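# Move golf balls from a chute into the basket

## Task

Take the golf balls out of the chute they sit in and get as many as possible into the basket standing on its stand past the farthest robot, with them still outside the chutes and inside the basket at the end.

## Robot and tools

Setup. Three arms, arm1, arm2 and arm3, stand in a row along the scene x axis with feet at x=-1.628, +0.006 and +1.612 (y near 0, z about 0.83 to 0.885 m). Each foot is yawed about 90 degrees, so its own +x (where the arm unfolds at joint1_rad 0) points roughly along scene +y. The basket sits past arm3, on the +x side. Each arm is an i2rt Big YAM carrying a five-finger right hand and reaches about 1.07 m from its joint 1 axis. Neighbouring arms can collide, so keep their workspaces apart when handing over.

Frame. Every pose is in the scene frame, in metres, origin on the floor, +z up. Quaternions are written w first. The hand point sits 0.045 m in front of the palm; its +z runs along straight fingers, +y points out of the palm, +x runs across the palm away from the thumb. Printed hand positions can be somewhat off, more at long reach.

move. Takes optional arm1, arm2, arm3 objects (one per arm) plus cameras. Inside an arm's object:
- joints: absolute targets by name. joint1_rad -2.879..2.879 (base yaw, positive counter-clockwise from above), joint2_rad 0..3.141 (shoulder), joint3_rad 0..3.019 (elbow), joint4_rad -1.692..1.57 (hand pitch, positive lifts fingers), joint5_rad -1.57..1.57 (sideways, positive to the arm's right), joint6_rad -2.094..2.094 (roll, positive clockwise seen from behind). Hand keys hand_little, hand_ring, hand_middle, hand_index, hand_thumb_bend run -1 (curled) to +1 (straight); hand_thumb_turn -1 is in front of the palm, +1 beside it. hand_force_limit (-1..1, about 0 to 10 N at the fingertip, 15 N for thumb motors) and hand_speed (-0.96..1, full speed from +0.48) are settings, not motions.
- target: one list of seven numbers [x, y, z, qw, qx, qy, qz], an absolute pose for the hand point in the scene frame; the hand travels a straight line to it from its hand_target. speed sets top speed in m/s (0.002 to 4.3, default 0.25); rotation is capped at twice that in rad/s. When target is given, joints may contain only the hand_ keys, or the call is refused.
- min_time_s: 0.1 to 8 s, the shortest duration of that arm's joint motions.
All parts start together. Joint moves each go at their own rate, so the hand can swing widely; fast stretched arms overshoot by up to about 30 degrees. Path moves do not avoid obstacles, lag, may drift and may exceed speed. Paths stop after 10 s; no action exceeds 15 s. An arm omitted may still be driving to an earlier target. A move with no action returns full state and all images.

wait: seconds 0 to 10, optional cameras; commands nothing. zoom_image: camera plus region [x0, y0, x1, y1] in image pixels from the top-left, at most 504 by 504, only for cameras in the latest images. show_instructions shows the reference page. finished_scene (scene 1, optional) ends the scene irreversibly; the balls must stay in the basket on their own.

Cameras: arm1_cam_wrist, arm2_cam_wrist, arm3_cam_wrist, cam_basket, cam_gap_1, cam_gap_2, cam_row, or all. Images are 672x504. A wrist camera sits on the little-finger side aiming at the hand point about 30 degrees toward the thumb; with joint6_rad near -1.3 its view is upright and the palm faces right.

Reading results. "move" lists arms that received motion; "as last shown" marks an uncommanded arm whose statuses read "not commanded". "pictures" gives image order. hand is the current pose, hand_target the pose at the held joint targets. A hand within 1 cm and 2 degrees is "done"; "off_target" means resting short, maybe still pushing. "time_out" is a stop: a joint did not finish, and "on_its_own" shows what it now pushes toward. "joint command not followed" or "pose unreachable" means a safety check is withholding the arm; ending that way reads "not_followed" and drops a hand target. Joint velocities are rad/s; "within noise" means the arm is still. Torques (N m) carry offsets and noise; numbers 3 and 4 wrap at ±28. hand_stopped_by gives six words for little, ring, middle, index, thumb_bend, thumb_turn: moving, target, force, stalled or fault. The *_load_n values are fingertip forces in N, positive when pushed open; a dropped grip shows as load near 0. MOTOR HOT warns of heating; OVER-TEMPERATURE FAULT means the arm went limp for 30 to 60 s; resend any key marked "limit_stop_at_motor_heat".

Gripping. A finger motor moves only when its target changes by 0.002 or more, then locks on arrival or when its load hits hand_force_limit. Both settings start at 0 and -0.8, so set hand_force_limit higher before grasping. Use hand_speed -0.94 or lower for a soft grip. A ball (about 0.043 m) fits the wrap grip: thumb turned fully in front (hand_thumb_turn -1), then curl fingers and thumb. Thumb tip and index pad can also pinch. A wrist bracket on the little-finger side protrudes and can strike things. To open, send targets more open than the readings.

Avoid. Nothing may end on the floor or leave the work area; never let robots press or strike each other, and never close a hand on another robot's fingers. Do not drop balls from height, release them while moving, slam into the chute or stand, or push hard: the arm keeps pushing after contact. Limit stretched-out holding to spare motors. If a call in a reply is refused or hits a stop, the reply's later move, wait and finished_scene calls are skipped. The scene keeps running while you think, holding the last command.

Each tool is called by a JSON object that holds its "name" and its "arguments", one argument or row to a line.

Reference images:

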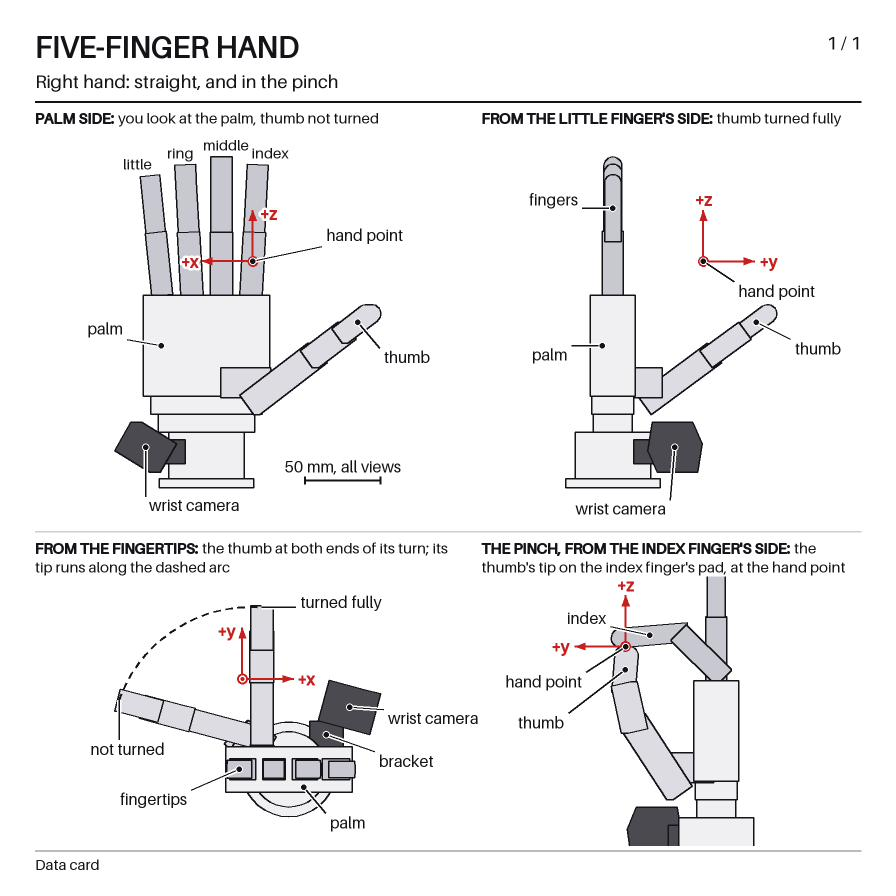

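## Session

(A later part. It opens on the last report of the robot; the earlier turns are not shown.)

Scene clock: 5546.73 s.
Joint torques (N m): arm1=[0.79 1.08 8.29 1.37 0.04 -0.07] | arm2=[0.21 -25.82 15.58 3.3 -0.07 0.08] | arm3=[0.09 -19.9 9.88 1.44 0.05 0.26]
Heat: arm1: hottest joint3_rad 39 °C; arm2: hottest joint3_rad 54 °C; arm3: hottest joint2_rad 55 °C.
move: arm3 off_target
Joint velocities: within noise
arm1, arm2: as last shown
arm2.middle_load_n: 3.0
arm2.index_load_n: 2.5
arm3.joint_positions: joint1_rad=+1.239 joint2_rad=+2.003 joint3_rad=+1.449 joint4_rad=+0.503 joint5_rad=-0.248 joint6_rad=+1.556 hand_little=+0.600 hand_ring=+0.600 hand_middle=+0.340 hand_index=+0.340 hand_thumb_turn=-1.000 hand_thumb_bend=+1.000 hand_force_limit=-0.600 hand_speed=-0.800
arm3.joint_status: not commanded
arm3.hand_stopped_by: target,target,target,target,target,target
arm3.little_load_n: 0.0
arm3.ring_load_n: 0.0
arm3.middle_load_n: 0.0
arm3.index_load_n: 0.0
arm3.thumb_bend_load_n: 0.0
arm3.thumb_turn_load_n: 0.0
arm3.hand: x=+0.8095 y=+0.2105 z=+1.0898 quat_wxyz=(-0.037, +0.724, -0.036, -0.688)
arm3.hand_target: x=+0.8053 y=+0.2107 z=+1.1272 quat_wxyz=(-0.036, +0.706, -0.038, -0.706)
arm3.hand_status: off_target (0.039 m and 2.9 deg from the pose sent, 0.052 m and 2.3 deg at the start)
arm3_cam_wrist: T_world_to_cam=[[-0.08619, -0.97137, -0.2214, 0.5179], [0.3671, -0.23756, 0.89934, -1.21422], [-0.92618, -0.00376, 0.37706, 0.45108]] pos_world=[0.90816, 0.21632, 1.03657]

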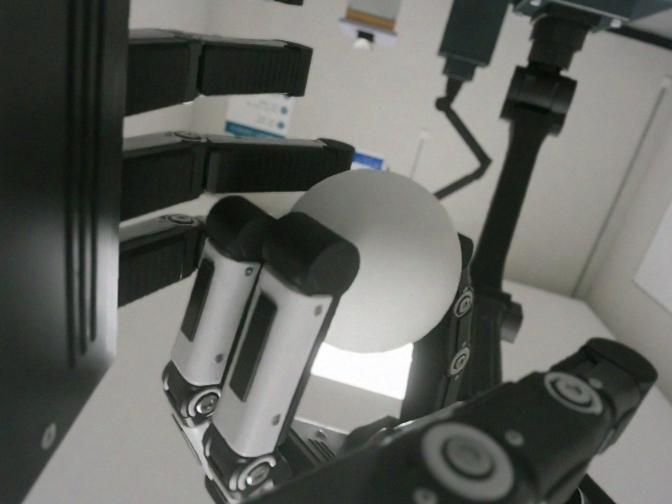

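{"name": "move", "arguments": {
  "arm3": {"joints": {"hand_index": 0.16, "hand_middle": 0.16, "hand_speed": -0.9, "hand_force_limit": -0.7}},
  "cameras": ["arm3_cam_wrist", "arm2_cam_wrist"]
}}

Scene clock: 5554.30 s.
Joint torques (N m): arm1=[0.85 1.14 8.31 1.39 0.03 -0.07] | arm2=[0.56 -25.41 15.66 3.4 -0.12 0.09] | arm3=[0.15 -19.55 9.85 1.46 0.05 0.25]
Heat: arm1: hottest joint3_rad 39 °C; arm2: hottest joint3_rad 55 °C; arm3: hottest joint2_rad 56 °C.
move: arm3 done
Joint velocities: within noise
arm1, arm2: as last shown
arm1.little_load_n: 0.5
arm2.little_load_n: 0.5
arm2.middle_load_n: 2.5
arm2.thumb_bend_load_n: 5.5
arm3.joint_positions: joint1_rad=+1.239 joint2_rad=+2.003 joint3_rad=+1.449 joint4_rad=+0.503 joint5_rad=-0.248 joint6_rad=+1.556 hand_little=+0.600 hand_ring=+0.600 hand_middle=+0.160 hand_index=+0.160 hand_thumb_turn=-1.000 hand_thumb_bend=+1.000 hand_force_limit=-0.700 hand_speed=-0.900
arm3.joint_status: all done
arm3.hand_stopped_by: target,target,target,target,target,target
arm3.little_load_n: 0.0
arm3.ring_load_n: 0.0
arm3.middle_load_n: 0.0
arm3.index_load_n: 0.0
arm3.thumb_bend_load_n: 0.0
arm3.thumb_turn_load_n: 0.0
arm3.hand: x=+0.8095 y=+0.2105 z=+1.0898 quat_wxyz=(-0.037, +0.724, -0.036, -0.688)
arm3.hand_target: x=+0.8053 y=+0.2107 z=+1.1272 quat_wxyz=(-0.036, +0.706, -0.038, -0.706)
arm3.hand_status: not commanded
pictures: arm2_cam_wrist, arm3_cam_wrist
arm2_cam_wrist: T_world_to_cam=[[-0.26494, -0.52078, -0.81154, 1.18054], [-0.92446, 0.3765, 0.0602, 0.60001], [0.27419, 0.76619, -0.58119, 0.34935]] pos_world=[0.77167, 0.12123, 1.12497]
arm3_cam_wrist: T_world_to_cam=[[-0.08619, -0.97137, -0.2214, 0.5179], [0.3671, -0.23756, 0.89934, -1.21422], [-0.92618, -0.00376, 0.37706, 0.45108]] pos_world=[0.90816, 0.21632, 1.03657]

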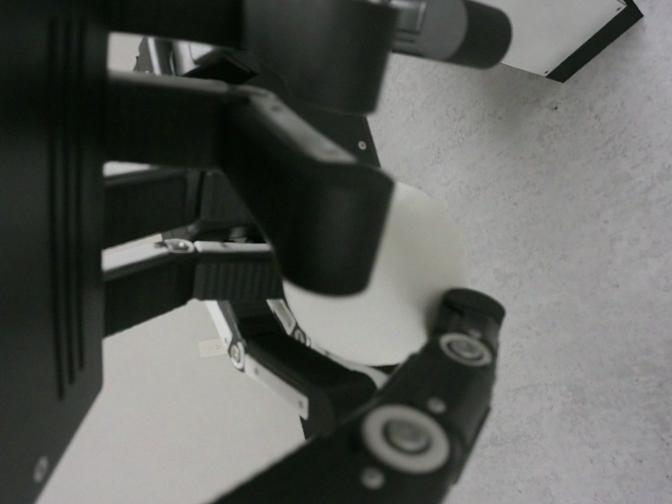

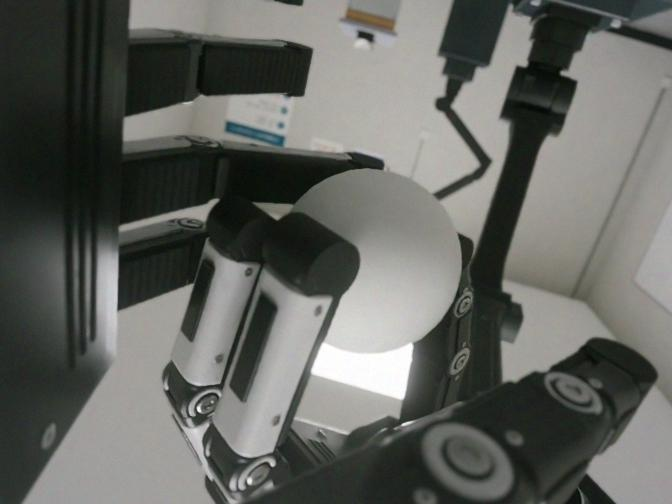

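{"name": "move", "arguments": {
  "arm3": {"joints": {"hand_thumb_bend": 0.0, "hand_speed": -0.94, "hand_force_limit": -0.5}}
}}

{"name": "move", "arguments": {
  "arm3": {"joints": {"hand_index": 0.0, "hand_speed": -0.95, "hand_force_limit": -0.6}},
  "cameras": ["arm3_cam_wrist", "arm2_cam_wrist"]
}}

Scene clock: 5570.67 s.
Joint torques (N m): arm1=[0.79 1.14 8.32 1.39 0.03 -0.07] | arm2=[0.38 -25.41 15.75 3.3 -0.11 0.04] | arm3=[0.15 -19.55 9.88 1.44 0.05 0.26]
Heat: arm1: hottest joint3_rad 39 °C; arm2: hottest joint3_rad 57 °C; arm3: hottest joint2_rad 56 °C.
move: arm3 off_target
Joint velocities: within noise
arm1, arm2: as last shown
arm1.little_load_n: 0.0
arm2.joint_positions: joint1_rad=-1.425 joint2_rad=+2.075 joint3_rad=+2.091 joint4_rad=-0.642 joint5_rad=-0.469 joint6_rad=-0.344 hand_little=-1.000 hand_ring=-1.000 hand_middle=+0.160 hand_index=+0.142 hand_thumb_turn=-1.000 hand_thumb_bend=+0.461 hand_force_limit=-0.350 hand_speed=-0.800
arm2.little_load_n: 0.0
arm2.middle_load_n: 3.0
arm2.index_load_n: 2.0
arm2.hand: x=+0.7863 y=+0.2186 z=+1.0589 quat_wxyz=(-0.443, +0.801, -0.350, +0.199)
arm2.hand_target: x=+0.8043 y=+0.2205 z=+1.0740 quat_wxyz=(-0.456, +0.791, -0.345, +0.218)
arm3.joint_positions: joint1_rad=+1.238 joint2_rad=+2.003 joint3_rad=+1.449 joint4_rad=+0.503 joint5_rad=-0.255 joint6_rad=+1.556 hand_little=+0.600 hand_ring=+0.600 hand_middle=+0.160 hand_index=+0.160 hand_thumb_turn=-1.000 hand_thumb_bend=+0.409 hand_force_limit=-0.500 hand_speed=-0.940
arm3.joint_status: hand_thumb_bend off_target (ended at +0.409, target +0.000); the others done
arm3.hand_stopped_by: target,target,target,target,force,target
arm3.little_load_n: 0.0
arm3.ring_load_n: 0.0
arm3.middle_load_n: 3.0
arm3.index_load_n: 0.5
arm3.thumb_bend_load_n: 4.0
arm3.thumb_turn_load_n: 0.0
arm3.hand: x=+0.8101 y=+0.2102 z=+1.0898 quat_wxyz=(-0.035, +0.724, -0.034, -0.688)
arm3.hand_target: x=+0.8059 y=+0.2104 z=+1.1272 quat_wxyz=(-0.034, +0.707, -0.036, -0.706)
arm3.hand_status: not commanded
pictures: none

Scene clock: 5571.47 s.
Joint torques (N m): arm1=[0.85 1.2 8.31 1.37 0.03 -0.07] | arm2=[0.15 -25.7 15.71 3.3 -0.11 0.05] | arm3=[0.09 -19.55 9.88 1.47 0.05 0.25]
Heat: arm1: hottest joint3_rad 39 °C; arm2: hottest joint3_rad 57 °C; arm3: hottest joint2_rad 56 °C.
move: arm3 off_target
Joint velocities: within noise
arm1, arm2: as last shown
arm3.joint_positions: joint1_rad=+1.238 joint2_rad=+2.003 joint3_rad=+1.449 joint4_rad=+0.503 joint5_rad=-0.255 joint6_rad=+1.556 hand_little=+0.600 hand_ring=+0.600 hand_middle=+0.160 hand_index=+0.147 hand_thumb_turn=-1.000 hand_thumb_bend=+0.410 hand_force_limit=-0.600 hand_speed=-0.950
arm3.joint_status: hand_index off_target (ended at +0.147, target +0.000); the others done
arm3.hand_stopped_by: target,target,target,force,force,target
arm3.little_load_n: 0.0
arm3.ring_load_n: 0.0
arm3.middle_load_n: 2.5
arm3.index_load_n: 2.0
arm3.thumb_bend_load_n: 4.5
arm3.thumb_turn_load_n: 0.0
arm3.hand: x=+0.8101 y=+0.2102 z=+1.0898 quat_wxyz=(-0.035, +0.724, -0.034, -0.688)
arm3.hand_target: x=+0.8059 y=+0.2104 z=+1.1272 quat_wxyz=(-0.034, +0.707, -0.036, -0.706)
arm3.hand_status: not commanded
pictures: arm2_cam_wrist, arm3_cam_wrist
arm2_cam_wrist: T_world_to_cam=[[-0.26979, -0.51615, -0.8129, 1.18561], [-0.92324, 0.37848, 0.06609, 0.59127], [0.27355, 0.76833, -0.57865, 0.34574]] pos_world=[0.77117, 0.12253, 1.12476]
arm3_cam_wrist: T_world_to_cam=[[-0.08034, -0.97195, -0.22105, 0.51266], [0.36873, -0.23501, 0.89933, -1.21637], [-0.92606, -0.00925, 0.37727, 0.45241]] pos_world=[0.90866, 0.2166, 1.03657]

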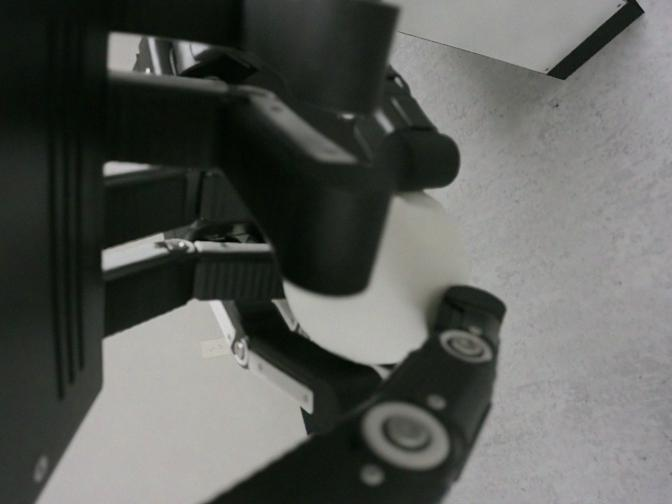

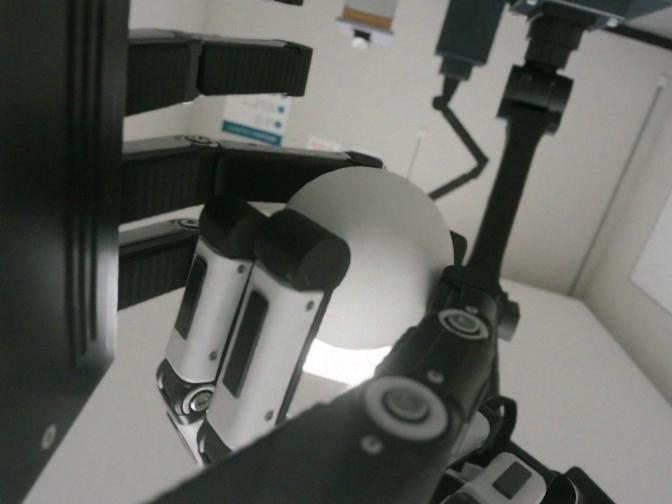

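Grip loads as usual. Release arm2.

{"name": "move", "arguments": {
  "arm2": {"joints": {"hand_thumb_bend": 0.9, "hand_speed": -0.85}}
}}

{"name": "move", "arguments": {
  "arm2": {"joints": {"hand_index": 0.3, "hand_middle": 0.3, "hand_speed": -0.8}},
  "cameras": ["arm3_cam_wrist"]
}}

Scene clock: 5579.83 s.
Joint torques (N m): arm1=[0.79 1.08 8.29 1.39 0.03 -0.07] | arm2=[0.38 -25.29 15.66 3.22 -0.11 0.04] | arm3=[0.09 -19.55 9.85 1.51 0.05 0.26]
Heat: arm1: hottest joint3_rad 39 °C; arm2: hottest joint3_rad 58 °C; arm3: hottest joint2_rad 57 °C.
move: arm2 done
Joint velocities: within noise
arm1, arm3: as last shown
arm2.joint_positions: joint1_rad=-1.426 joint2_rad=+2.075 joint3_rad=+2.091 joint4_rad=-0.640 joint5_rad=-0.469 joint6_rad=-0.342 hand_little=-1.000 hand_ring=-1.000 hand_middle=+0.160 hand_index=+0.142 hand_thumb_turn=-1.000 hand_thumb_bend=+0.900 hand_force_limit=-0.350 hand_speed=-0.850
arm2.joint_status: all done
arm2.hand_stopped_by: target,target,target,force,target,target
arm2.little_load_n: 0.0
arm2.ring_load_n: 0.5
arm2.middle_load_n: 0.0
arm2.index_load_n: 0.0
arm2.thumb_bend_load_n: 0.0
arm2.thumb_turn_load_n: 0.0
arm2.hand: x=+0.7869 y=+0.2176 z=+1.0592 quat_wxyz=(-0.443, +0.800, -0.351, +0.200)
arm2.hand_target: x=+0.8046 y=+0.2194 z=+1.0740 quat_wxyz=(-0.456, +0.791, -0.346, +0.218)
arm2.hand_status: not commanded
arm3.joint_positions: joint1_rad=+1.239 joint2_rad=+2.003 joint3_rad=+1.449 joint4_rad=+0.503 joint5_rad=-0.255 joint6_rad=+1.556 hand_little=+0.600 hand_ring=+0.600 hand_middle=+0.160 hand_index=+0.147 hand_thumb_turn=-1.000 hand_thumb_bend=+0.410 hand_force_limit=-0.600 hand_speed=-0.950
arm3.ring_load_n: -0.5
arm3.hand: x=+0.8099 y=+0.2090 z=+1.0898 quat_wxyz=(-0.034, +0.724, -0.034, -0.688)
arm3.hand_target: x=+0.8056 y=+0.2091 z=+1.1275 quat_wxyz=(-0.034, +0.706, -0.035, -0.706)
pictures: none

Scene clock: 5580.60 s.
Joint torques (N m): arm1=[0.79 1.14 8.32 1.37 0.03 -0.07] | arm2=[0.56 -25.35 15.12 3.25 -0.08 0.05] | arm3=[0.09 -19.55 9.87 1.5 0.02 0.25]
Heat: arm1: hottest joint3_rad 39 °C; arm2: hottest joint3_rad 58 °C; arm3: hottest joint2_rad 57 °C.
move: arm2 done
Joint velocities: within noise
arm1, arm3: as last shown
arm2.joint_positions: joint1_rad=-1.426 joint2_rad=+2.075 joint3_rad=+2.096 joint4_rad=-0.640 joint5_rad=-0.469 joint6_rad=-0.342 hand_little=-1.000 hand_ring=-1.000 hand_middle=+0.300 hand_index=+0.300 hand_thumb_turn=-1.000 hand_thumb_bend=+0.900 hand_force_limit=-0.350 hand_speed=-0.800
arm2.joint_status: all done
arm2.hand_stopped_by: target,target,target,target,target,target
arm2.little_load_n: 0.0
arm2.ring_load_n: 0.0
arm2.middle_load_n: 0.0
arm2.index_load_n: 0.0
arm2.thumb_bend_load_n: 0.0
arm2.thumb_turn_load_n: 0.0
arm2.hand: x=+0.7878 y=+0.2177 z=+1.0617 quat_wxyz=(-0.445, +0.799, -0.350, +0.201)
arm2.hand_target: x=+0.8044 y=+0.2194 z=+1.0733 quat_wxyz=(-0.456, +0.791, -0.346, +0.217)
arm2.hand_status: not commanded
arm3.joint_positions: joint1_rad=+1.239 joint2_rad=+2.003 joint3_rad=+1.449 joint4_rad=+0.503 joint5_rad=-0.248 joint6_rad=+1.556 hand_little=+0.600 hand_ring=+0.600 hand_middle=+0.160 hand_index=+0.147 hand_thumb_turn=-1.000 hand_thumb_bend=+0.410 hand_force_limit=-0.600 hand_speed=-0.950
arm3.ring_load_n: 0.0
arm3.hand: x=+0.8095 y=+0.2105 z=+1.0898 quat_wxyz=(-0.037, +0.724, -0.036, -0.688)
arm3.hand_target: x=+0.8053 y=+0.2106 z=+1.1275 quat_wxyz=(-0.036, +0.706, -0.037, -0.706)
arm3_cam_wrist: T_world_to_cam=[[-0.08619, -0.97137, -0.2214, 0.5179], [0.3671, -0.23756, 0.89934, -1.21422], [-0.92618, -0.00376, 0.37706, 0.45108]] pos_world=[0.90816, 0.21632, 1.03657]

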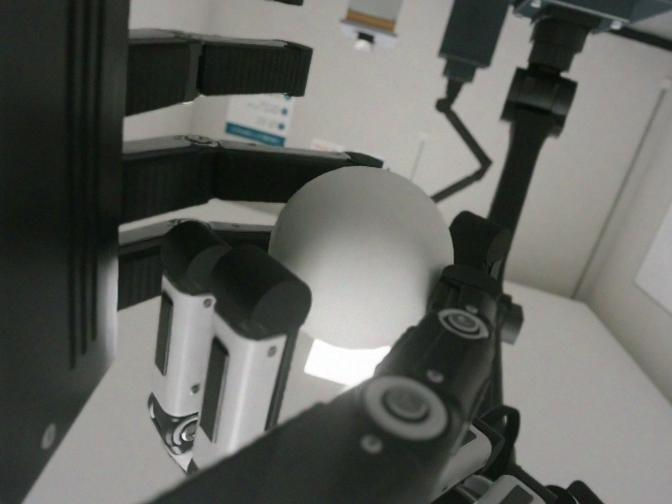

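{"name": "move", "arguments": {
  "arm2": {"target": [0.804, 0.2215, 1.13, -0.456, 0.791, -0.344, 0.217], "speed": 0.06}
}}

{"name": "move", "arguments": {
  "arm2": {"target": [0.80, 0.222, 1.22, -0.456, 0.791, -0.344, 0.217], "speed": 0.15},
  "arm3": {"joints": {"joint1_rad": 0.6, "joint2_rad": 2.03, "joint3_rad": 1.6, "joint4_rad": 0.2, "joint5_rad": -0.2, "joint6_rad": 1.2}, "min_time_s": 3},
  "cameras": ["arm3_cam_wrist", "cam_gap_2"]
}}

Scene clock: 5590.73 s.
Joint torques (N m): arm1=[0.91 1.14 8.31 1.39 0.03 -0.08] | arm2=[0.73 -25.17 15.24 1.94 -0.09 0.07] | arm3=[0.15 -19.55 9.87 1.52 0.02 0.26]
Heat: arm1: hottest joint3_rad 39 °C; arm2: hottest joint3_rad 58 °C; arm3: hottest joint2_rad 57 °C.
move: arm2 done
Joint velocities: within noise
arm1.joint_positions: joint1_rad=+0.177 joint2_rad=+0.642 joint3_rad=+1.456 joint4_rad=-1.154 joint5_rad=+0.156 joint6_rad=-1.149 hand_little=+1.000 hand_ring=+1.000 hand_middle=+1.000 hand_index=+1.000 hand_thumb_turn=+1.000 hand_thumb_bend=+1.000 hand_force_limit=+0.000 hand_speed=-0.800
arm1.joint_status: not commanded
arm1.hand_stopped_by: target,target,target,target,target,target
arm1.little_load_n: 0.0
arm1.ring_load_n: 0.0
arm1.middle_load_n: 0.0
arm1.index_load_n: 0.0
arm1.thumb_bend_load_n: 0.0
arm1.thumb_turn_load_n: 0.0
arm1.hand: x=-1.6157 y=+0.2370 z=+1.4382 quat_wxyz=(-0.484, +0.658, +0.482, +0.317)
arm1.hand_target: x=-1.6154 y=+0.2352 z=+1.4505 quat_wxyz=(-0.495, +0.652, +0.476, +0.321)
arm1.hand_status: not commanded
arm2.joint_positions: joint1_rad=-1.426 joint2_rad=+2.095 joint3_rad=+2.286 joint4_rad=-0.771 joint5_rad=-0.469 joint6_rad=-0.342 hand_little=-1.000 hand_ring=-1.000 hand_middle=+0.300 hand_index=+0.300 hand_thumb_turn=-1.000 hand_thumb_bend=+0.900 hand_force_limit=-0.350 hand_speed=-0.800
arm2.joint_status: not commanded
arm2.hand_stopped_by: target,target,target,target,target,target
arm2.little_load_n: 0.0
arm2.ring_load_n: 0.5
arm2.middle_load_n: 0.0
arm2.index_load_n: 0.0
arm2.thumb_bend_load_n: 0.0
arm2.thumb_turn_load_n: 0.0
arm2.hand: x=+0.7955 y=+0.2183 z=+1.1278 quat_wxyz=(-0.454, +0.794, -0.342, +0.216)
arm2.hand_target: x=+0.8043 y=+0.2214 z=+1.1309 quat_wxyz=(-0.457, +0.791, -0.344, +0.219)
arm2.hand_status: done (0.009 m and 0.4 deg from the pose sent, 0.070 m and 2.5 deg at the start)
arm3: as last shown
arm3.little_load_n: -0.5
arm3.thumb_turn_load_n: -0.5
pictures: none

Scene clock: 5594.23 s.
Joint torques (N m): arm1=[0.91 1.2 8.32 1.37 0.03 -0.07] | arm2=[1.03 -26.87 13.3 2.15 -0.01 0.05] | arm3=[0.03 -17.73 10.52 1.52 -0.07 -0.09]
Heat: arm1: hottest joint3_rad 39 °C; arm2: hottest joint3_rad 58 °C; arm3: hottest joint2_rad 57 °C.
move: arm2 done; arm3 done
Joint velocities: within noise
arm1: as last shown
arm2.joint_positions: joint1_rad=-1.426 joint2_rad=+2.293 joint3_rad=+2.877 joint4_rad=-1.136 joint5_rad=-0.464 joint6_rad=-0.328 hand_little=-1.000 hand_ring=-1.000 hand_middle=+0.300 hand_index=+0.300 hand_thumb_turn=-1.000 hand_thumb_bend=+0.900 hand_force_limit=-0.350 hand_speed=-0.800
arm2.joint_status: not commanded
arm2.hand_stopped_by: target,target,target,target,target,target
arm2.little_load_n: 0.0
arm2.ring_load_n: 0.0
arm2.middle_load_n: 0.0
arm2.index_load_n: 0.0
arm2.thumb_bend_load_n: 0.0
arm2.thumb_turn_load_n: 0.0
arm2.hand: x=+0.7986 y=+0.2180 z=+1.2159 quat_wxyz=(-0.461, +0.787, -0.343, +0.224)
arm2.hand_target: x=+0.8003 y=+0.2222 z=+1.2195 quat_wxyz=(-0.465, +0.784, -0.344, +0.227)
arm2.hand_status: done (0.006 m and 1.1 deg from the pose sent, 0.092 m and 0.4 deg at the start; a joint's target at an end of its range on 59 of 93 steps)
arm3.joint_positions: joint1_rad=+0.593 joint2_rad=+2.015 joint3_rad=+1.555 joint4_rad=+0.204 joint5_rad=-0.202 joint6_rad=+1.215 hand_little=+0.600 hand_ring=+0.600 hand_middle=+0.160 hand_index=+0.147 hand_thumb_turn=-1.000 hand_thumb_bend=+0.410 hand_force_limit=-0.600 hand_speed=-0.950
arm3.joint_status: all done
arm3.hand_stopped_by: target,target,target,force,force,target
arm3.little_load_n: 0.0
arm3.ring_load_n: 0.0
arm3.middle_load_n: 2.5
arm3.index_load_n: 2.0
arm3.thumb_bend_load_n: 4.5
arm3.thumb_turn_load_n: 0.0
arm3.hand: x=+1.0726 y=+0.6723 z=+1.0458 quat_wxyz=(-0.319, +0.767, -0.190, -0.523)
arm3.hand_target: x=+1.0629 y=+0.6778 z=+1.0581 quat_wxyz=(-0.329, +0.762, -0.178, -0.529)
arm3.hand_status: not commanded
arm3_cam_wrist: T_world_to_cam=[[-0.52411, -0.70031, -0.48463, 1.54223], [-0.15985, -0.47805, 0.86367, -0.39735], [-0.83651, 0.53013, 0.13861, 0.50734]] pos_world=[1.16919, 0.62113, 1.02026]

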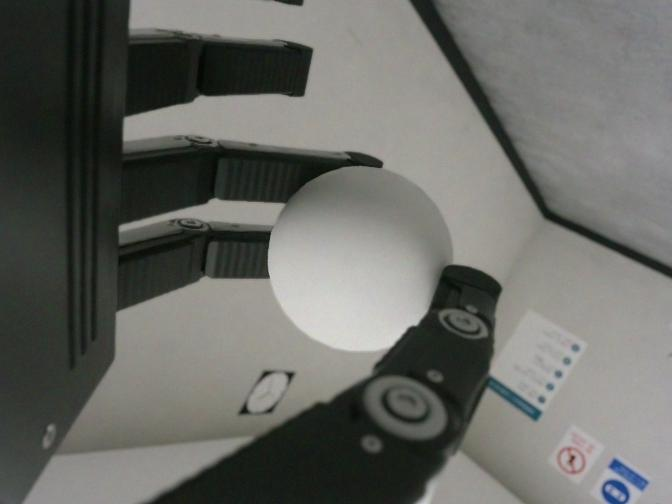

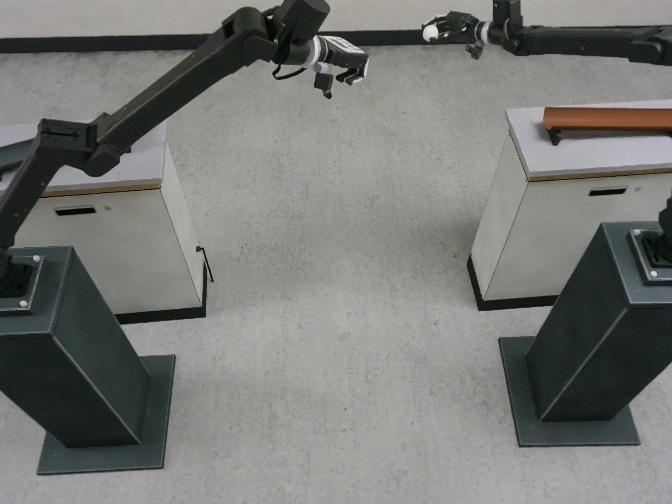

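{"name": "move", "arguments": {
  "arm3": {"joints": {"joint1_rad": -1.606, "joint2_rad": 2.344, "joint3_rad": 2.539, "joint4_rad": -1.258, "joint5_rad": -0.01, "joint6_rad": 0.026}, "min_time_s": 7},
  "arm2": {"joints": {"joint1_rad": -0.4, "joint2_rad": 1.5, "joint3_rad": 1.45, "joint4_rad": -1.2, "joint5_rad": -0.977, "joint6_rad": -1.31}, "min_time_s": 7},
  "cameras": ["arm3_cam_wrist", "cam_basket", "cam_row"]
}}

Scene clock: 5610.27 s.
Joint torques (N m): arm1=[0.85 1.14 8.29 1.36 0.03 -0.07] | arm2=[0.44 -18.49 8.77 0.96 -0.89 -0.16] | arm3=[0.26 -20.89 10.54 0.53 -0.01 -0.14]
Heat: arm1: hottest joint3_rad 39 °C; arm2: hottest joint3_rad 57 °C; arm3: hottest joint2_rad 56 °C.
move: arm2 done; arm3 done
Joint velocities: within noise
arm1: as last shown
arm2.joint_positions: joint1_rad=-0.408 joint2_rad=+1.513 joint3_rad=+1.463 joint4_rad=-1.191 joint5_rad=-0.972 joint6_rad=-1.299 hand_little=-1.000 hand_ring=-1.000 hand_middle=+0.300 hand_index=+0.300 hand_thumb_turn=-1.000 hand_thumb_bend=+0.900 hand_force_limit=-0.350 hand_speed=-0.800
arm2.joint_status: all done
arm2.hand_stopped_by: target,target,target,target,target,target
arm2.little_load_n: 0.0
arm2.ring_load_n: 0.0
arm2.middle_load_n: 0.0
arm2.index_load_n: 0.0
arm2.thumb_bend_load_n: 0.0
arm2.thumb_turn_load_n: 0.0
arm2.hand: x=+0.0677 y=+0.4833 z=+1.0992 quat_wxyz=(-0.447, +0.746, +0.451, -0.203)
arm2.hand_target: x=+0.0604 y=+0.4777 z=+1.1003 quat_wxyz=(-0.446, +0.742, +0.457, -0.207)
arm2.hand_status: not commanded
arm3.joint_positions: joint1_rad=-1.612 joint2_rad=+2.328 joint3_rad=+2.496 joint4_rad=-1.249 joint5_rad=-0.018 joint6_rad=+0.049 hand_little=+0.600 hand_ring=+0.600 hand_middle=+0.160 hand_index=+0.147 hand_thumb_turn=-1.000 hand_thumb_bend=+0.410 hand_force_limit=-0.600 hand_speed=-0.950
arm3.joint_status: all done
arm3.hand_stopped_by: target,target,target,force,force,target
arm3.little_load_n: 0.0
arm3.ring_load_n: 0.0
arm3.middle_load_n: 2.5
arm3.index_load_n: 3.0
arm3.thumb_bend_load_n: 4.0
arm3.thumb_turn_load_n: 0.5
arm3.hand: x=+2.3950 y=+0.0174 z=+0.9887 quat_wxyz=(-0.177, +0.648, -0.722, +0.167)
arm3.hand_target: x=+2.4015 y=+0.0192 z=+0.9948 quat_wxyz=(-0.182, +0.654, -0.713, +0.175)
arm3.hand_status: not commanded
arm3_cam_wrist: T_world_to_cam=[[-0.87811, -0.11588, -0.46421, 2.56642], [-0.29113, 0.89935, 0.32621, 0.37216], [0.37968, 0.42159, -0.82347, 0.00893]] pos_world=[2.35856, -0.04107, 1.0773]

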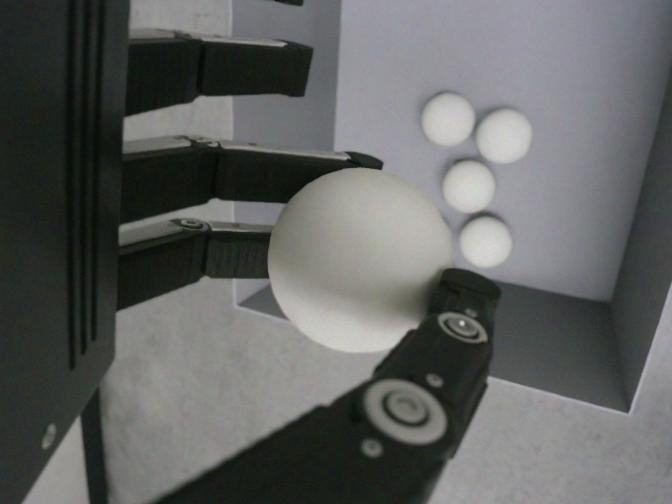

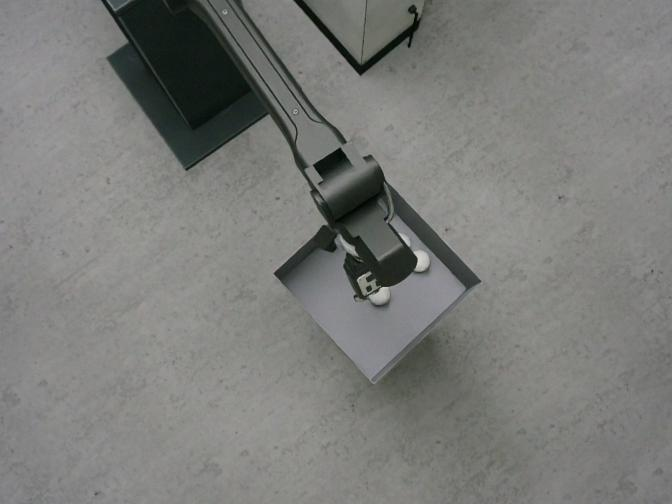

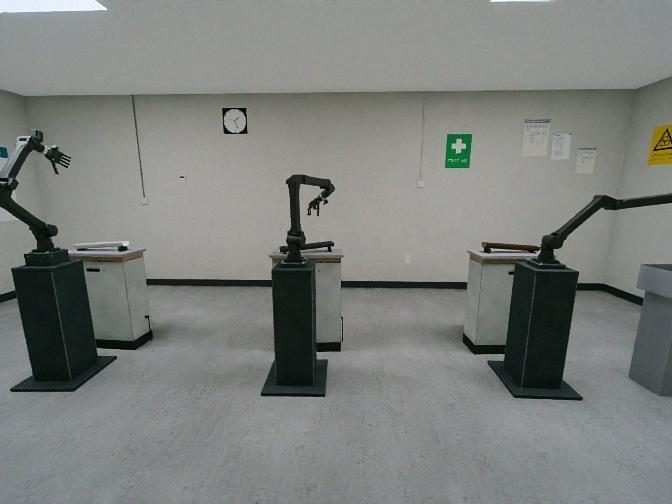

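{"name": "move", "arguments": {
  "arm3": {"target": [2.475, 0.058, 0.95, -0.185, 0.663, -0.702, 0.183], "speed": 0.15},
  "cameras": ["arm3_cam_wrist", "cam_basket"]
}}

Scene clock: 5666.03 s.
Joint torques (N m): arm1=[0.85 1.2 8.31 1.37 0.03 -0.07] | arm2=[1.44 -17.96 8.83 0.88 -0.9 -0.17] | arm3=[-0.09 -24.64 10.33 1.63 0.12 0.14]
Heat: arm1: hottest joint3_rad 39 °C; arm2: hottest joint3_rad 52 °C; arm3: hottest joint2_rad 58 °C.
move: arm3 off_target
Joint velocities: within noise
arm1, arm2: as last shown
arm2.joint_positions: joint1_rad=-0.409 joint2_rad=+1.513 joint3_rad=+1.463 joint4_rad=-1.191 joint5_rad=-0.972 joint6_rad=-1.299 hand_little=-1.000 hand_ring=-1.000 hand_middle=+0.300 hand_index=+0.300 hand_thumb_turn=-1.000 hand_thumb_bend=+0.900 hand_force_limit=-0.350 hand_speed=-0.800
arm2.hand: x=+0.0685 y=+0.4832 z=+1.0992 quat_wxyz=(-0.447, +0.746, +0.450, -0.202)
arm2.hand_target: x=+0.0612 y=+0.4776 z=+1.1003 quat_wxyz=(-0.446, +0.742, +0.456, -0.206)
arm3.joint_positions: joint1_rad=-1.557 joint2_rad=+2.629 joint3_rad=+2.882 joint4_rad=-1.259 joint5_rad=+0.010 joint6_rad=+0.049 hand_little=+0.600 hand_ring=+0.600 hand_middle=+0.160 hand_index=+0.147 hand_thumb_turn=-1.000 hand_thumb_bend=+0.410 hand_force_limit=-0.600 hand_speed=-0.950
arm3.joint_status: not commanded
arm3.hand_stopped_by: target,target,target,force,force,target
arm3.little_load_n: 0.0
arm3.ring_load_n: 0.0
arm3.middle_load_n: 2.0
arm3.index_load_n: 3.0
arm3.thumb_bend_load_n: 4.5
arm3.thumb_turn_load_n: 0.0
arm3.hand: x=+2.4615 y=+0.0548 z=+0.9245 quat_wxyz=(-0.199, +0.659, -0.699, +0.196)
arm3.hand_target: x=+2.4724 y=+0.0531 z=+0.9494 quat_wxyz=(-0.220, +0.647, -0.697, +0.217)
arm3.hand_status: off_target (0.029 m and 2.3 deg from the pose sent, 0.098 m and 3.5 deg at the start; a joint's target at an end of its range on 27 of 44 steps)
arm3_cam_wrist: T_world_to_cam=[[-0.83558, -0.16424, -0.52424, 2.55289], [-0.35056, 0.89413, 0.27863, 0.5694], [0.42298, 0.41659, -0.8047, -0.20867]] pos_world=[2.42103, -0.00289, 1.01176]

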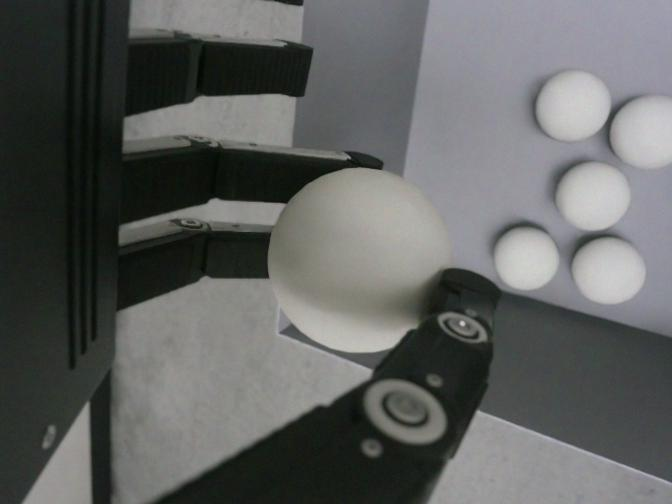

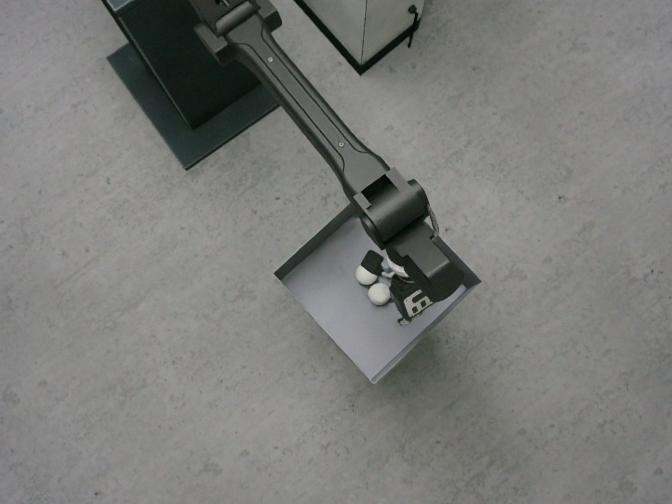

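{"name": "move", "arguments": {
  "arm3": {"target": [2.477, 0.06, 0.80, -0.185, 0.663, -0.702, 0.183], "speed": 0.12, "joints": {"hand_ring": 0.35, "hand_little": 0.35, "hand_speed": -0.8}},
  "cameras": ["arm3_cam_wrist", "cam_basket"]
}}

Scene clock: 5693.53 s.
Joint torques (N m): arm1=[0.79 1.14 8.29 1.36 0.04 -0.07] | arm2=[1.03 -18.43 8.73 0.98 -0.88 -0.18] | arm3=[0.38 -24.82 10.41 0.91 0.02 0.07]
Heat: arm1: hottest joint3_rad 39 °C; arm2: hottest joint3_rad 50 °C; arm3: hottest joint2_rad 58 °C.
move: arm3 off_target
Joint velocities: within noise
arm1, arm2: as last shown
arm2.ring_load_n: 0.5
arm3.joint_positions: joint1_rad=-1.557 joint2_rad=+2.735 joint3_rad=+2.721 joint4_rad=-1.080 joint5_rad=+0.011 joint6_rad=+0.049 hand_little=+0.350 hand_ring=+0.350 hand_middle=+0.160 hand_index=+0.147 hand_thumb_turn=-1.000 hand_thumb_bend=+0.410 hand_force_limit=-0.600 hand_speed=-0.800
arm3.joint_status: all done
arm3.hand_stopped_by: target,target,target,force,force,target
arm3.little_load_n: 0.0
arm3.ring_load_n: 0.0
arm3.middle_load_n: 2.5
arm3.index_load_n: 2.5
arm3.thumb_bend_load_n: 4.0
arm3.thumb_turn_load_n: 0.0
arm3.hand: x=+2.4623 y=+0.0546 z=+0.7772 quat_wxyz=(-0.168, +0.666, -0.707, +0.168)
arm3.hand_target: x=+2.4746 y=+0.0600 z=+0.7995 quat_wxyz=(-0.185, +0.663, -0.702, +0.183)
arm3.hand_status: off_target (0.028 m and 2.7 deg from the pose sent, 0.126 m and 2.3 deg at the start)
arm3_cam_wrist: T_world_to_cam=[[-0.87829, -0.16406, -0.4491, 2.5231], [-0.32432, 0.89459, 0.30745, 0.52384], [0.35132, 0.41568, -0.83892, -0.12434]] pos_world=[2.42958, -0.003, 0.86776]

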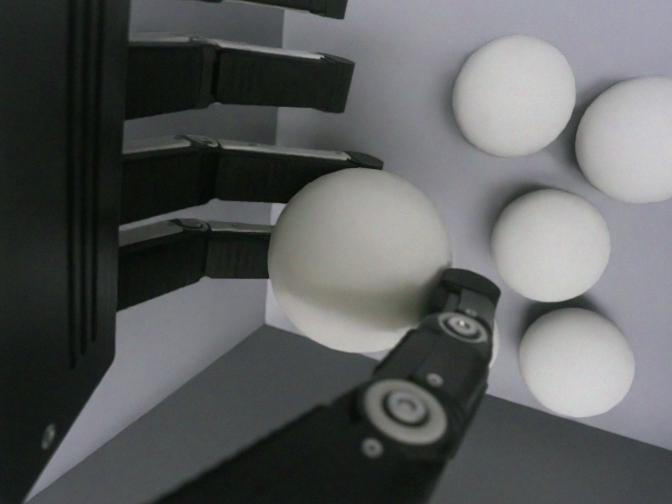

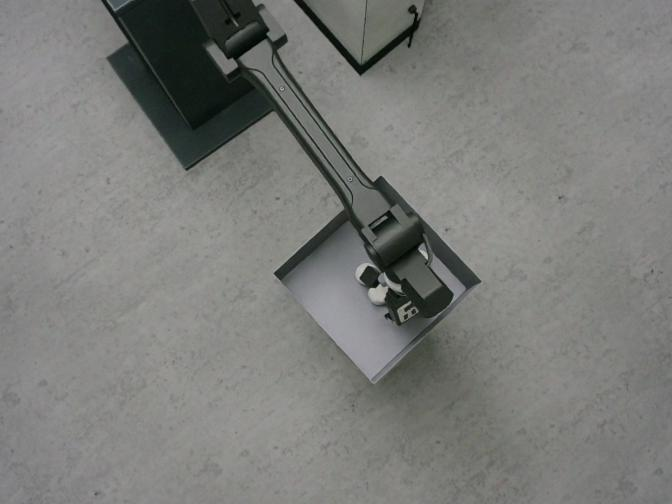

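{"name": "move", "arguments": {
  "arm3": {"target": [2.484, 0.070, 0.76, -0.185, 0.663, -0.702, 0.183], "speed": 0.08},
  "cameras": ["arm3_cam_wrist"]
}}

Scene clock: 5714.27 s.
Joint torques (N m): arm1=[0.79 1.2 8.31 1.39 0.03 -0.07] | arm2=[1.32 -18.08 8.77 0.84 -0.91 -0.16] | arm3=[0.56 -23.65 10.61 0.57 0.12 0.17]
Heat: arm1: hottest joint3_rad 39 °C; arm2: hottest joint3_rad 49 °C; arm3: hottest joint2_rad 62 °C.
move: arm3 done
Joint velocities: within noise
arm1, arm2: as last shown
arm2.ring_load_n: 0.0
arm2.thumb_bend_load_n: 0.5
arm3.joint_positions: joint1_rad=-1.540 joint2_rad=+2.822 joint3_rad=+2.829 joint4_rad=-1.068 joint5_rad=+0.015 joint6_rad=+0.049 hand_little=+0.350 hand_ring=+0.350 hand_middle=+0.160 hand_index=+0.147 hand_thumb_turn=-1.000 hand_thumb_bend=+0.410 hand_force_limit=-0.600 hand_speed=-0.800
arm3.joint_status: not commanded
arm3.hand_stopped_by: target,target,target,force,force,target
arm3.little_load_n: 0.0
arm3.ring_load_n: 0.0
arm3.middle_load_n: 2.5
arm3.index_load_n: 2.5
arm3.thumb_bend_load_n: 4.5
arm3.thumb_turn_load_n: 0.0
arm3.hand: x=+2.4766 y=+0.0685 z=+0.7541 quat_wxyz=(-0.179, +0.669, -0.699, +0.178)
arm3.hand_target: x=+2.4826 y=+0.0742 z=+0.7593 quat_wxyz=(-0.187, +0.664, -0.700, +0.184)
arm3.hand_status: done (0.010 m and 1.2 deg from the pose sent, 0.032 m and 2.7 deg at the start)
arm3_cam_wrist: T_world_to_cam=[[-0.86071, -0.17864, -0.47672, 2.50575], [-0.34772, 0.89024, 0.2942, 0.59139], [0.37184, 0.41899, -0.82836, -0.21351]] pos_world=[2.44176, 0.01061, 0.84369]

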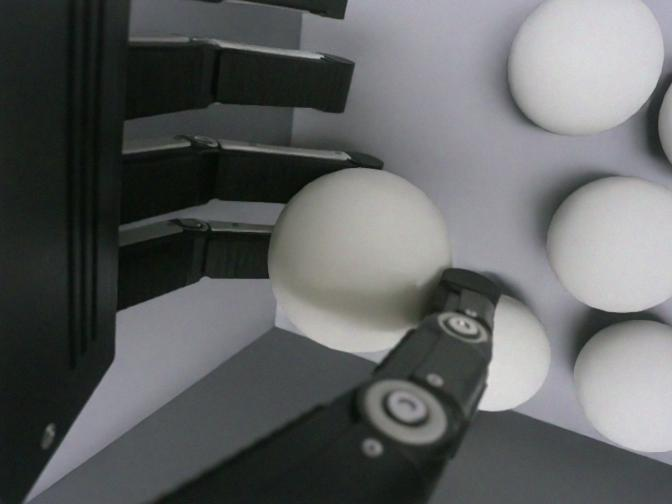

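{"name": "move", "arguments": {
  "arm3": {"target": [2.480, 0.071, 0.725, -0.185, 0.663, -0.702, 0.183], "speed": 0.06},
  "cameras": ["arm3_cam_wrist"]
}}

Scene clock: 5764.70 s.
Joint torques (N m): arm1=[0.85 1.2 8.31 1.39 0.03 -0.07] | arm2=[1.03 -18.43 8.84 0.94 -0.91 -0.17] | arm3=[0.09 -25.17 7.79 1.48 0.1 0.18]
Heat: arm1: hottest joint3_rad 39 °C; arm2: hottest joint3_rad 48 °C; arm3: hottest joint2_rad 63 °C.
move: arm3 off_target
Joint velocities: within noise
arm1, arm2: as last shown
arm2.thumb_bend_load_n: 0.0
arm3.joint_positions: joint1_rad=-1.546 joint2_rad=+2.822 joint3_rad=+2.733 joint4_rad=-0.982 joint5_rad=+0.015 joint6_rad=+0.049 hand_little=+0.350 hand_ring=+0.350 hand_middle=+0.160 hand_index=+0.147 hand_thumb_turn=-1.000 hand_thumb_bend=+0.410 hand_force_limit=-0.600 hand_speed=-0.800
arm3.joint_status: not commanded
arm3.hand_stopped_by: target,target,target,force,force,target
arm3.little_load_n: 0.0
arm3.ring_load_n: 0.0
arm3.middle_load_n: 2.0
arm3.index_load_n: 2.5
arm3.thumb_bend_load_n: 4.0
arm3.thumb_turn_load_n: 0.0
arm3.hand: x=+2.4730 y=+0.0632 z=+0.7171 quat_wxyz=(-0.176, +0.668, -0.702, +0.176)
arm3.hand_target: x=+2.4801 y=+0.0658 z=+0.7254 quat_wxyz=(-0.185, +0.661, -0.704, +0.184)
arm3.hand_status: off_target (0.013 m and 1.5 deg from the pose sent, 0.029 m and 1.2 deg at the start)
arm3_cam_wrist: T_world_to_cam=[[-0.86614, -0.17339, -0.46875, 2.49151], [-0.33956, 0.89235, 0.29735, 0.58308], [0.36673, 0.41672, -0.83178, -0.22535]] pos_world=[2.43864, 0.0056, 0.80708]

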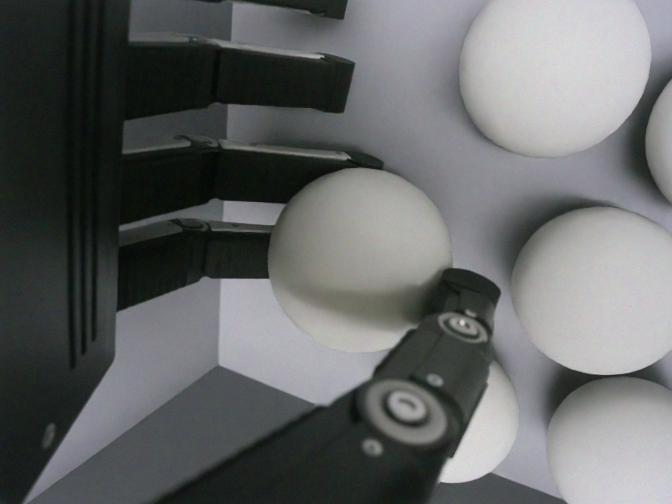

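{"name": "move", "arguments": {
  "arm3": {"target": [2.486, 0.071, 0.705, -0.185, 0.663, -0.702, 0.183], "speed": 0.05}
}}

{"name": "move", "arguments": {
  "arm3": {"target": [2.486, 0.071, 0.693, -0.185, 0.663, -0.702, 0.183], "speed": 0.04},
  "cameras": ["arm3_cam_wrist", "cam_basket"]
}}

Scene clock: 5784.70 s.
Joint torques (N m): arm1=[0.85 1.2 8.29 1.37 0.03 -0.07] | arm2=[1.26 -18.14 8.75 0.83 -0.91 -0.17] | arm3=[0.62 -23.82 10.67 0.55 0.11 0.18]
Heat: arm1: hottest joint3_rad 39 °C; arm2: hottest joint3_rad 48 °C; arm3: hottest joint2_rad 63 °C.
move: arm3 off_target
Joint velocities: within noise
arm1, arm2: as last shown
arm2.thumb_turn_load_n: -0.5
arm3.joint_positions: joint1_rad=-1.545 joint2_rad=+2.885 joint3_rad=+2.812 joint4_rad=-0.986 joint5_rad=+0.015 joint6_rad=+0.049 hand_little=+0.350 hand_ring=+0.350 hand_middle=+0.160 hand_index=+0.147 hand_thumb_turn=-1.000 hand_thumb_bend=+0.410 hand_force_limit=-0.600 hand_speed=-0.800
arm3.joint_status: not commanded
arm3.hand_stopped_by: target,target,target,force,force,target
arm3.little_load_n: 0.0
arm3.ring_load_n: 0.0
arm3.middle_load_n: 2.5
arm3.index_load_n: 3.0
arm3.thumb_bend_load_n: 4.0
arm3.thumb_turn_load_n: 0.0
arm3.hand: x=+2.4789 y=+0.0646 z=+0.6998 quat_wxyz=(-0.179, +0.668, -0.700, +0.179)
arm3.hand_target: x=+2.4851 y=+0.0722 z=+0.7047 quat_wxyz=(-0.187, +0.663, -0.701, +0.184)
arm3.hand_status: off_target (0.011 m and 1.0 deg from the pose sent, 0.019 m and 1.5 deg at the start)
pictures: none

Scene clock: 5785.70 s.
Joint torques (N m): arm1=[0.85 1.14 8.29 1.37 0.03 -0.07] | arm2=[0.91 -18.2 8.8 0.98 -0.89 -0.16] | arm3=[0.44 -23.06 10.39 1.05 0.12 0.18]
Heat: arm1: hottest joint3_rad 39 °C; arm2: hottest joint3_rad 48 °C; arm3: hottest joint2_rad 63 °C.
move: arm3 off_target
Joint velocities: within noise
arm1.joint_positions: joint1_rad=+0.177 joint2_rad=+0.642 joint3_rad=+1.456 joint4_rad=-1.154 joint5_rad=+0.156 joint6_rad=-1.149 hand_little=+1.000 hand_ring=+1.000 hand_middle=+1.000 hand_index=+1.000 hand_thumb_turn=+1.000 hand_thumb_bend=+1.000 hand_force_limit=+0.000 hand_speed=-0.800
arm1.joint_status: not commanded
arm1.hand_stopped_by: target,target,target,target,target,target
arm1.little_load_n: 0.0
arm1.ring_load_n: 0.0
arm1.middle_load_n: 0.0
arm1.index_load_n: 0.0
arm1.thumb_bend_load_n: 0.0
arm1.thumb_turn_load_n: 0.0
arm1.hand: x=-1.6157 y=+0.2370 z=+1.4382 quat_wxyz=(-0.484, +0.658, +0.482, +0.317)
arm1.hand_target: x=-1.6154 y=+0.2352 z=+1.4505 quat_wxyz=(-0.495, +0.652, +0.476, +0.321)
arm1.hand_status: not commanded
arm2: as last shown
arm2.thumb_turn_load_n: 0.0
arm3.joint_positions: joint1_rad=-1.545 joint2_rad=+2.894 joint3_rad=+2.818 joint4_rad=-0.986 joint5_rad=+0.016 joint6_rad=+0.046 hand_little=+0.350 hand_ring=+0.350 hand_middle=+0.160 hand_index=+0.147 hand_thumb_turn=-1.000 hand_thumb_bend=+0.410 hand_force_limit=-0.600 hand_speed=-0.800
arm3.joint_status: not commanded
arm3.hand_stopped_by: target,target,target,force,force,target
arm3.little_load_n: 0.0
arm3.ring_load_n: 0.0
arm3.middle_load_n: 1.5
arm3.index_load_n: 2.5
arm3.thumb_bend_load_n: 4.5
arm3.thumb_turn_load_n: 0.5
arm3.hand: x=+2.4782 y=+0.0641 z=+0.6947 quat_wxyz=(-0.178, +0.669, -0.699, +0.179)
arm3.hand_target: x=+2.4851 y=+0.0706 z=+0.6936 quat_wxyz=(-0.186, +0.663, -0.701, +0.185)
arm3.hand_status: off_target (0.011 m and 1.2 deg from the pose sent, 0.012 m and 1.0 deg at the start)
arm3_cam_wrist: T_world_to_cam=[[-0.86192, -0.17774, -0.47487, 2.47973], [-0.34494, 0.89197, 0.29224, 0.60763], [0.37163, 0.41568, -0.83012, -0.25946]] pos_world=[2.44336, 0.0066, 0.78459]

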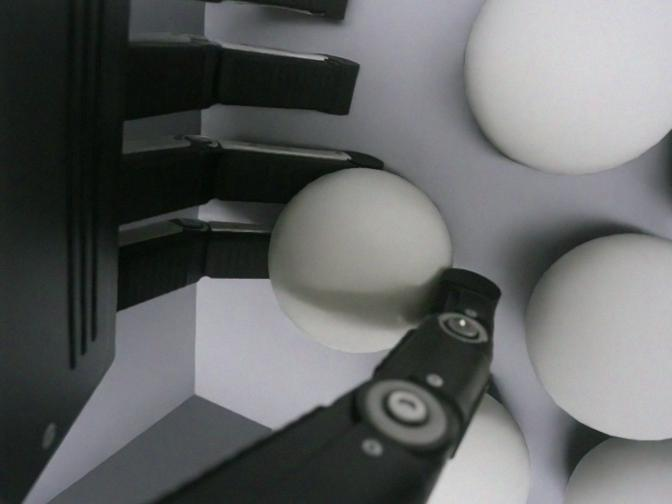

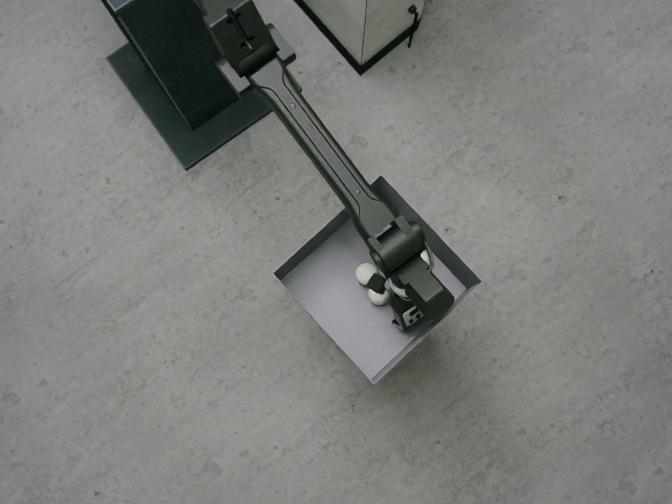

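{"name": "move", "arguments": {
  "arm3": {"target": [2.486, 0.071, 0.686, -0.185, 0.663, -0.702, 0.183], "speed": 0.03}
}}

Scene clock: 5791.77 s.
Joint torques (N m): arm1=[0.85 1.2 8.29 1.37 0.03 -0.07] | arm2=[0.91 -18.14 8.84 1.01 -0.88 -0.17] | arm3=[0.44 -22.71 10.17 1.51 0.08 0.2]
Heat: arm1: hottest joint3_rad 39 °C; arm2: hottest joint3_rad 48 °C; arm3: hottest joint2_rad 62 °C.
move: arm3 off_target
Joint velocities: within noise
arm1, arm2: as last shown
arm3.joint_positions: joint1_rad=-1.545 joint2_rad=+2.896 joint3_rad=+2.818 joint4_rad=-0.986 joint5_rad=+0.016 joint6_rad=+0.046 hand_little=+0.350 hand_ring=+0.350 hand_middle=+0.160 hand_index=+0.147 hand_thumb_turn=-1.000 hand_thumb_bend=+0.410 hand_force_limit=-0.600 hand_speed=-0.800
arm3.joint_status: not commanded
arm3.hand_stopped_by: target,target,target,force,force,target
arm3.little_load_n: 0.0
arm3.ring_load_n: 0.5
arm3.middle_load_n: 1.5
arm3.index_load_n: 2.5
arm3.thumb_bend_load_n: 4.5
arm3.thumb_turn_load_n: 0.0
arm3.hand: x=+2.4778 y=+0.0641 z=+0.6934 quat_wxyz=(-0.177, +0.669, -0.700, +0.178)
arm3.hand_target: x=+2.4847 y=+0.0709 z=+0.6855 quat_wxyz=(-0.186, +0.663, -0.701, +0.184)
arm3.hand_status: off_target (0.013 m and 1.3 deg from the pose sent, 0.014 m and 1.2 deg at the start)
pictures: none

Resting on the floor. Release.

{"name": "move", "arguments": {
  "arm3": {"joints": {"hand_thumb_bend": 0.75, "hand_speed": -0.88}}
}}

{"name": "move", "arguments": {
  "arm3": {"target": [2.486, 0.071, 0.69, -0.185, 0.663, -0.702, 0.183], "speed": 0.03, "joints": {"hand_index": 0.4, "hand_middle": 0.4, "hand_speed": -0.8}},
  "cameras": ["arm3_cam_wrist"]
}}

Scene clock: 5802.30 s.
Joint torques (N m): arm1=[0.79 1.08 8.29 1.37 0.03 -0.07] | arm2=[1.26 -17.9 8.75 0.91 -0.9 -0.16] | arm3=[0.5 -22.77 10.17 1.32 0.08 0.2]
Heat: arm1: hottest joint3_rad 39 °C; arm2: hottest joint3_rad 48 °C; arm3: hottest joint2_rad 61 °C.
move: arm3 done
Joint velocities: within noise
arm1: as last shown
arm2.joint_positions: joint1_rad=-0.409 joint2_rad=+1.513 joint3_rad=+1.463 joint4_rad=-1.191 joint5_rad=-0.972 joint6_rad=-1.299 hand_little=-1.000 hand_ring=-1.000 hand_middle=+0.300 hand_index=+0.300 hand_thumb_turn=-1.000 hand_thumb_bend=+0.900 hand_force_limit=-0.350 hand_speed=-0.800
arm2.joint_status: not commanded
arm2.hand_stopped_by: target,target,target,target,target,target
arm2.little_load_n: 0.0
arm2.ring_load_n: 0.0
arm2.middle_load_n: 0.0
arm2.index_load_n: 0.0
arm2.thumb_bend_load_n: 0.0
arm2.thumb_turn_load_n: 0.0
arm2.hand: x=+0.0685 y=+0.4832 z=+1.0992 quat_wxyz=(-0.447, +0.746, +0.450, -0.202)
arm2.hand_target: x=+0.0612 y=+0.4776 z=+1.1003 quat_wxyz=(-0.446, +0.742, +0.456, -0.206)
arm2.hand_status: not commanded
arm3.joint_positions: joint1_rad=-1.545 joint2_rad=+2.897 joint3_rad=+2.818 joint4_rad=-0.982 joint5_rad=+0.016 joint6_rad=+0.048 hand_little=+0.350 hand_ring=+0.350 hand_middle=+0.160 hand_index=+0.147 hand_thumb_turn=-1.000 hand_thumb_bend=+0.750 hand_force_limit=-0.600 hand_speed=-0.880
arm3.joint_status: all done
arm3.hand_stopped_by: target,target,target,force,target,target
arm3.little_load_n: 0.0
arm3.ring_load_n: 0.0
arm3.middle_load_n: 0.0
arm3.index_load_n: 0.0
arm3.thumb_bend_load_n: 0.0
arm3.thumb_turn_load_n: 0.0
arm3.hand: x=+2.4787 y=+0.0642 z=+0.6925 quat_wxyz=(-0.178, +0.668, -0.700, +0.179)
arm3.hand_target: x=+2.4845 y=+0.0709 z=+0.6850 quat_wxyz=(-0.186, +0.662, -0.702, +0.184)
arm3.hand_status: not commanded
pictures: none

Scene clock: 5803.27 s.
Joint torques (N m): arm1=[0.85 1.14 8.31 1.39 0.03 -0.07] | arm2=[1.2 -18.2 8.94 0.94 -0.9 -0.19] | arm3=[0.38 -22.95 9.89 0.87 0.08 0.19]
Heat: arm1: hottest joint3_rad 39 °C; arm2: hottest joint3_rad 48 °C; arm3: hottest joint2_rad 62 °C.
move: arm3 off_target
Joint velocities: within noise
arm1, arm2: as last shown
arm2.ring_load_n: -0.5
arm3.joint_positions: joint1_rad=-1.545 joint2_rad=+2.896 joint3_rad=+2.830 joint4_rad=-0.977 joint5_rad=+0.016 joint6_rad=+0.051 hand_little=+0.350 hand_ring=+0.350 hand_middle=+0.399 hand_index=+0.400 hand_thumb_turn=-1.000 hand_thumb_bend=+0.750 hand_force_limit=-0.600 hand_speed=-0.800
arm3.joint_status: all done
arm3.hand_stopped_by: target,target,target,target,target,target
arm3.little_load_n: 0.0
arm3.ring_load_n: 0.0
arm3.middle_load_n: -2.0
arm3.index_load_n: 0.0
arm3.thumb_bend_load_n: 0.0
arm3.thumb_turn_load_n: 0.0
arm3.hand: x=+2.4839 y=+0.0644 z=+0.6999 quat_wxyz=(-0.185, +0.665, -0.699, +0.185)
arm3.hand_target: x=+2.4861 y=+0.0711 z=+0.6917 quat_wxyz=(-0.188, +0.661, -0.702, +0.185)
arm3.hand_status: off_target (0.012 m and 0.5 deg from the pose sent, 0.010 m and 1.1 deg at the start)
arm3_cam_wrist: T_world_to_cam=[[-0.853, -0.1731, -0.49237, 2.477], [-0.34709, 0.89268, 0.28747, 0.61652], [0.38977, 0.41611, -0.82154, -0.30852]] pos_world=[2.44712, 0.0068, 0.78891]

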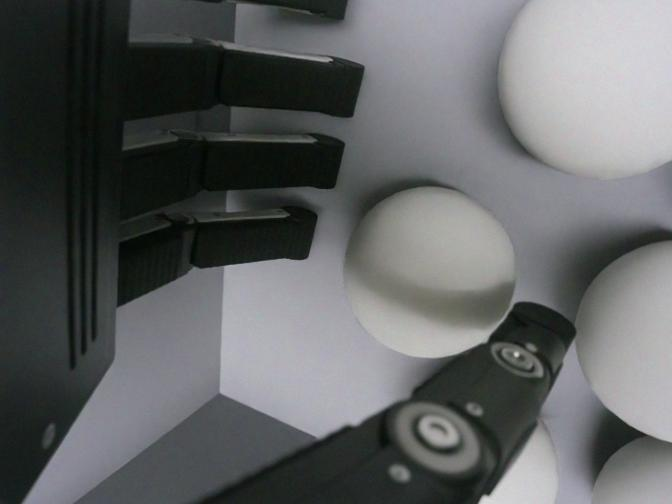

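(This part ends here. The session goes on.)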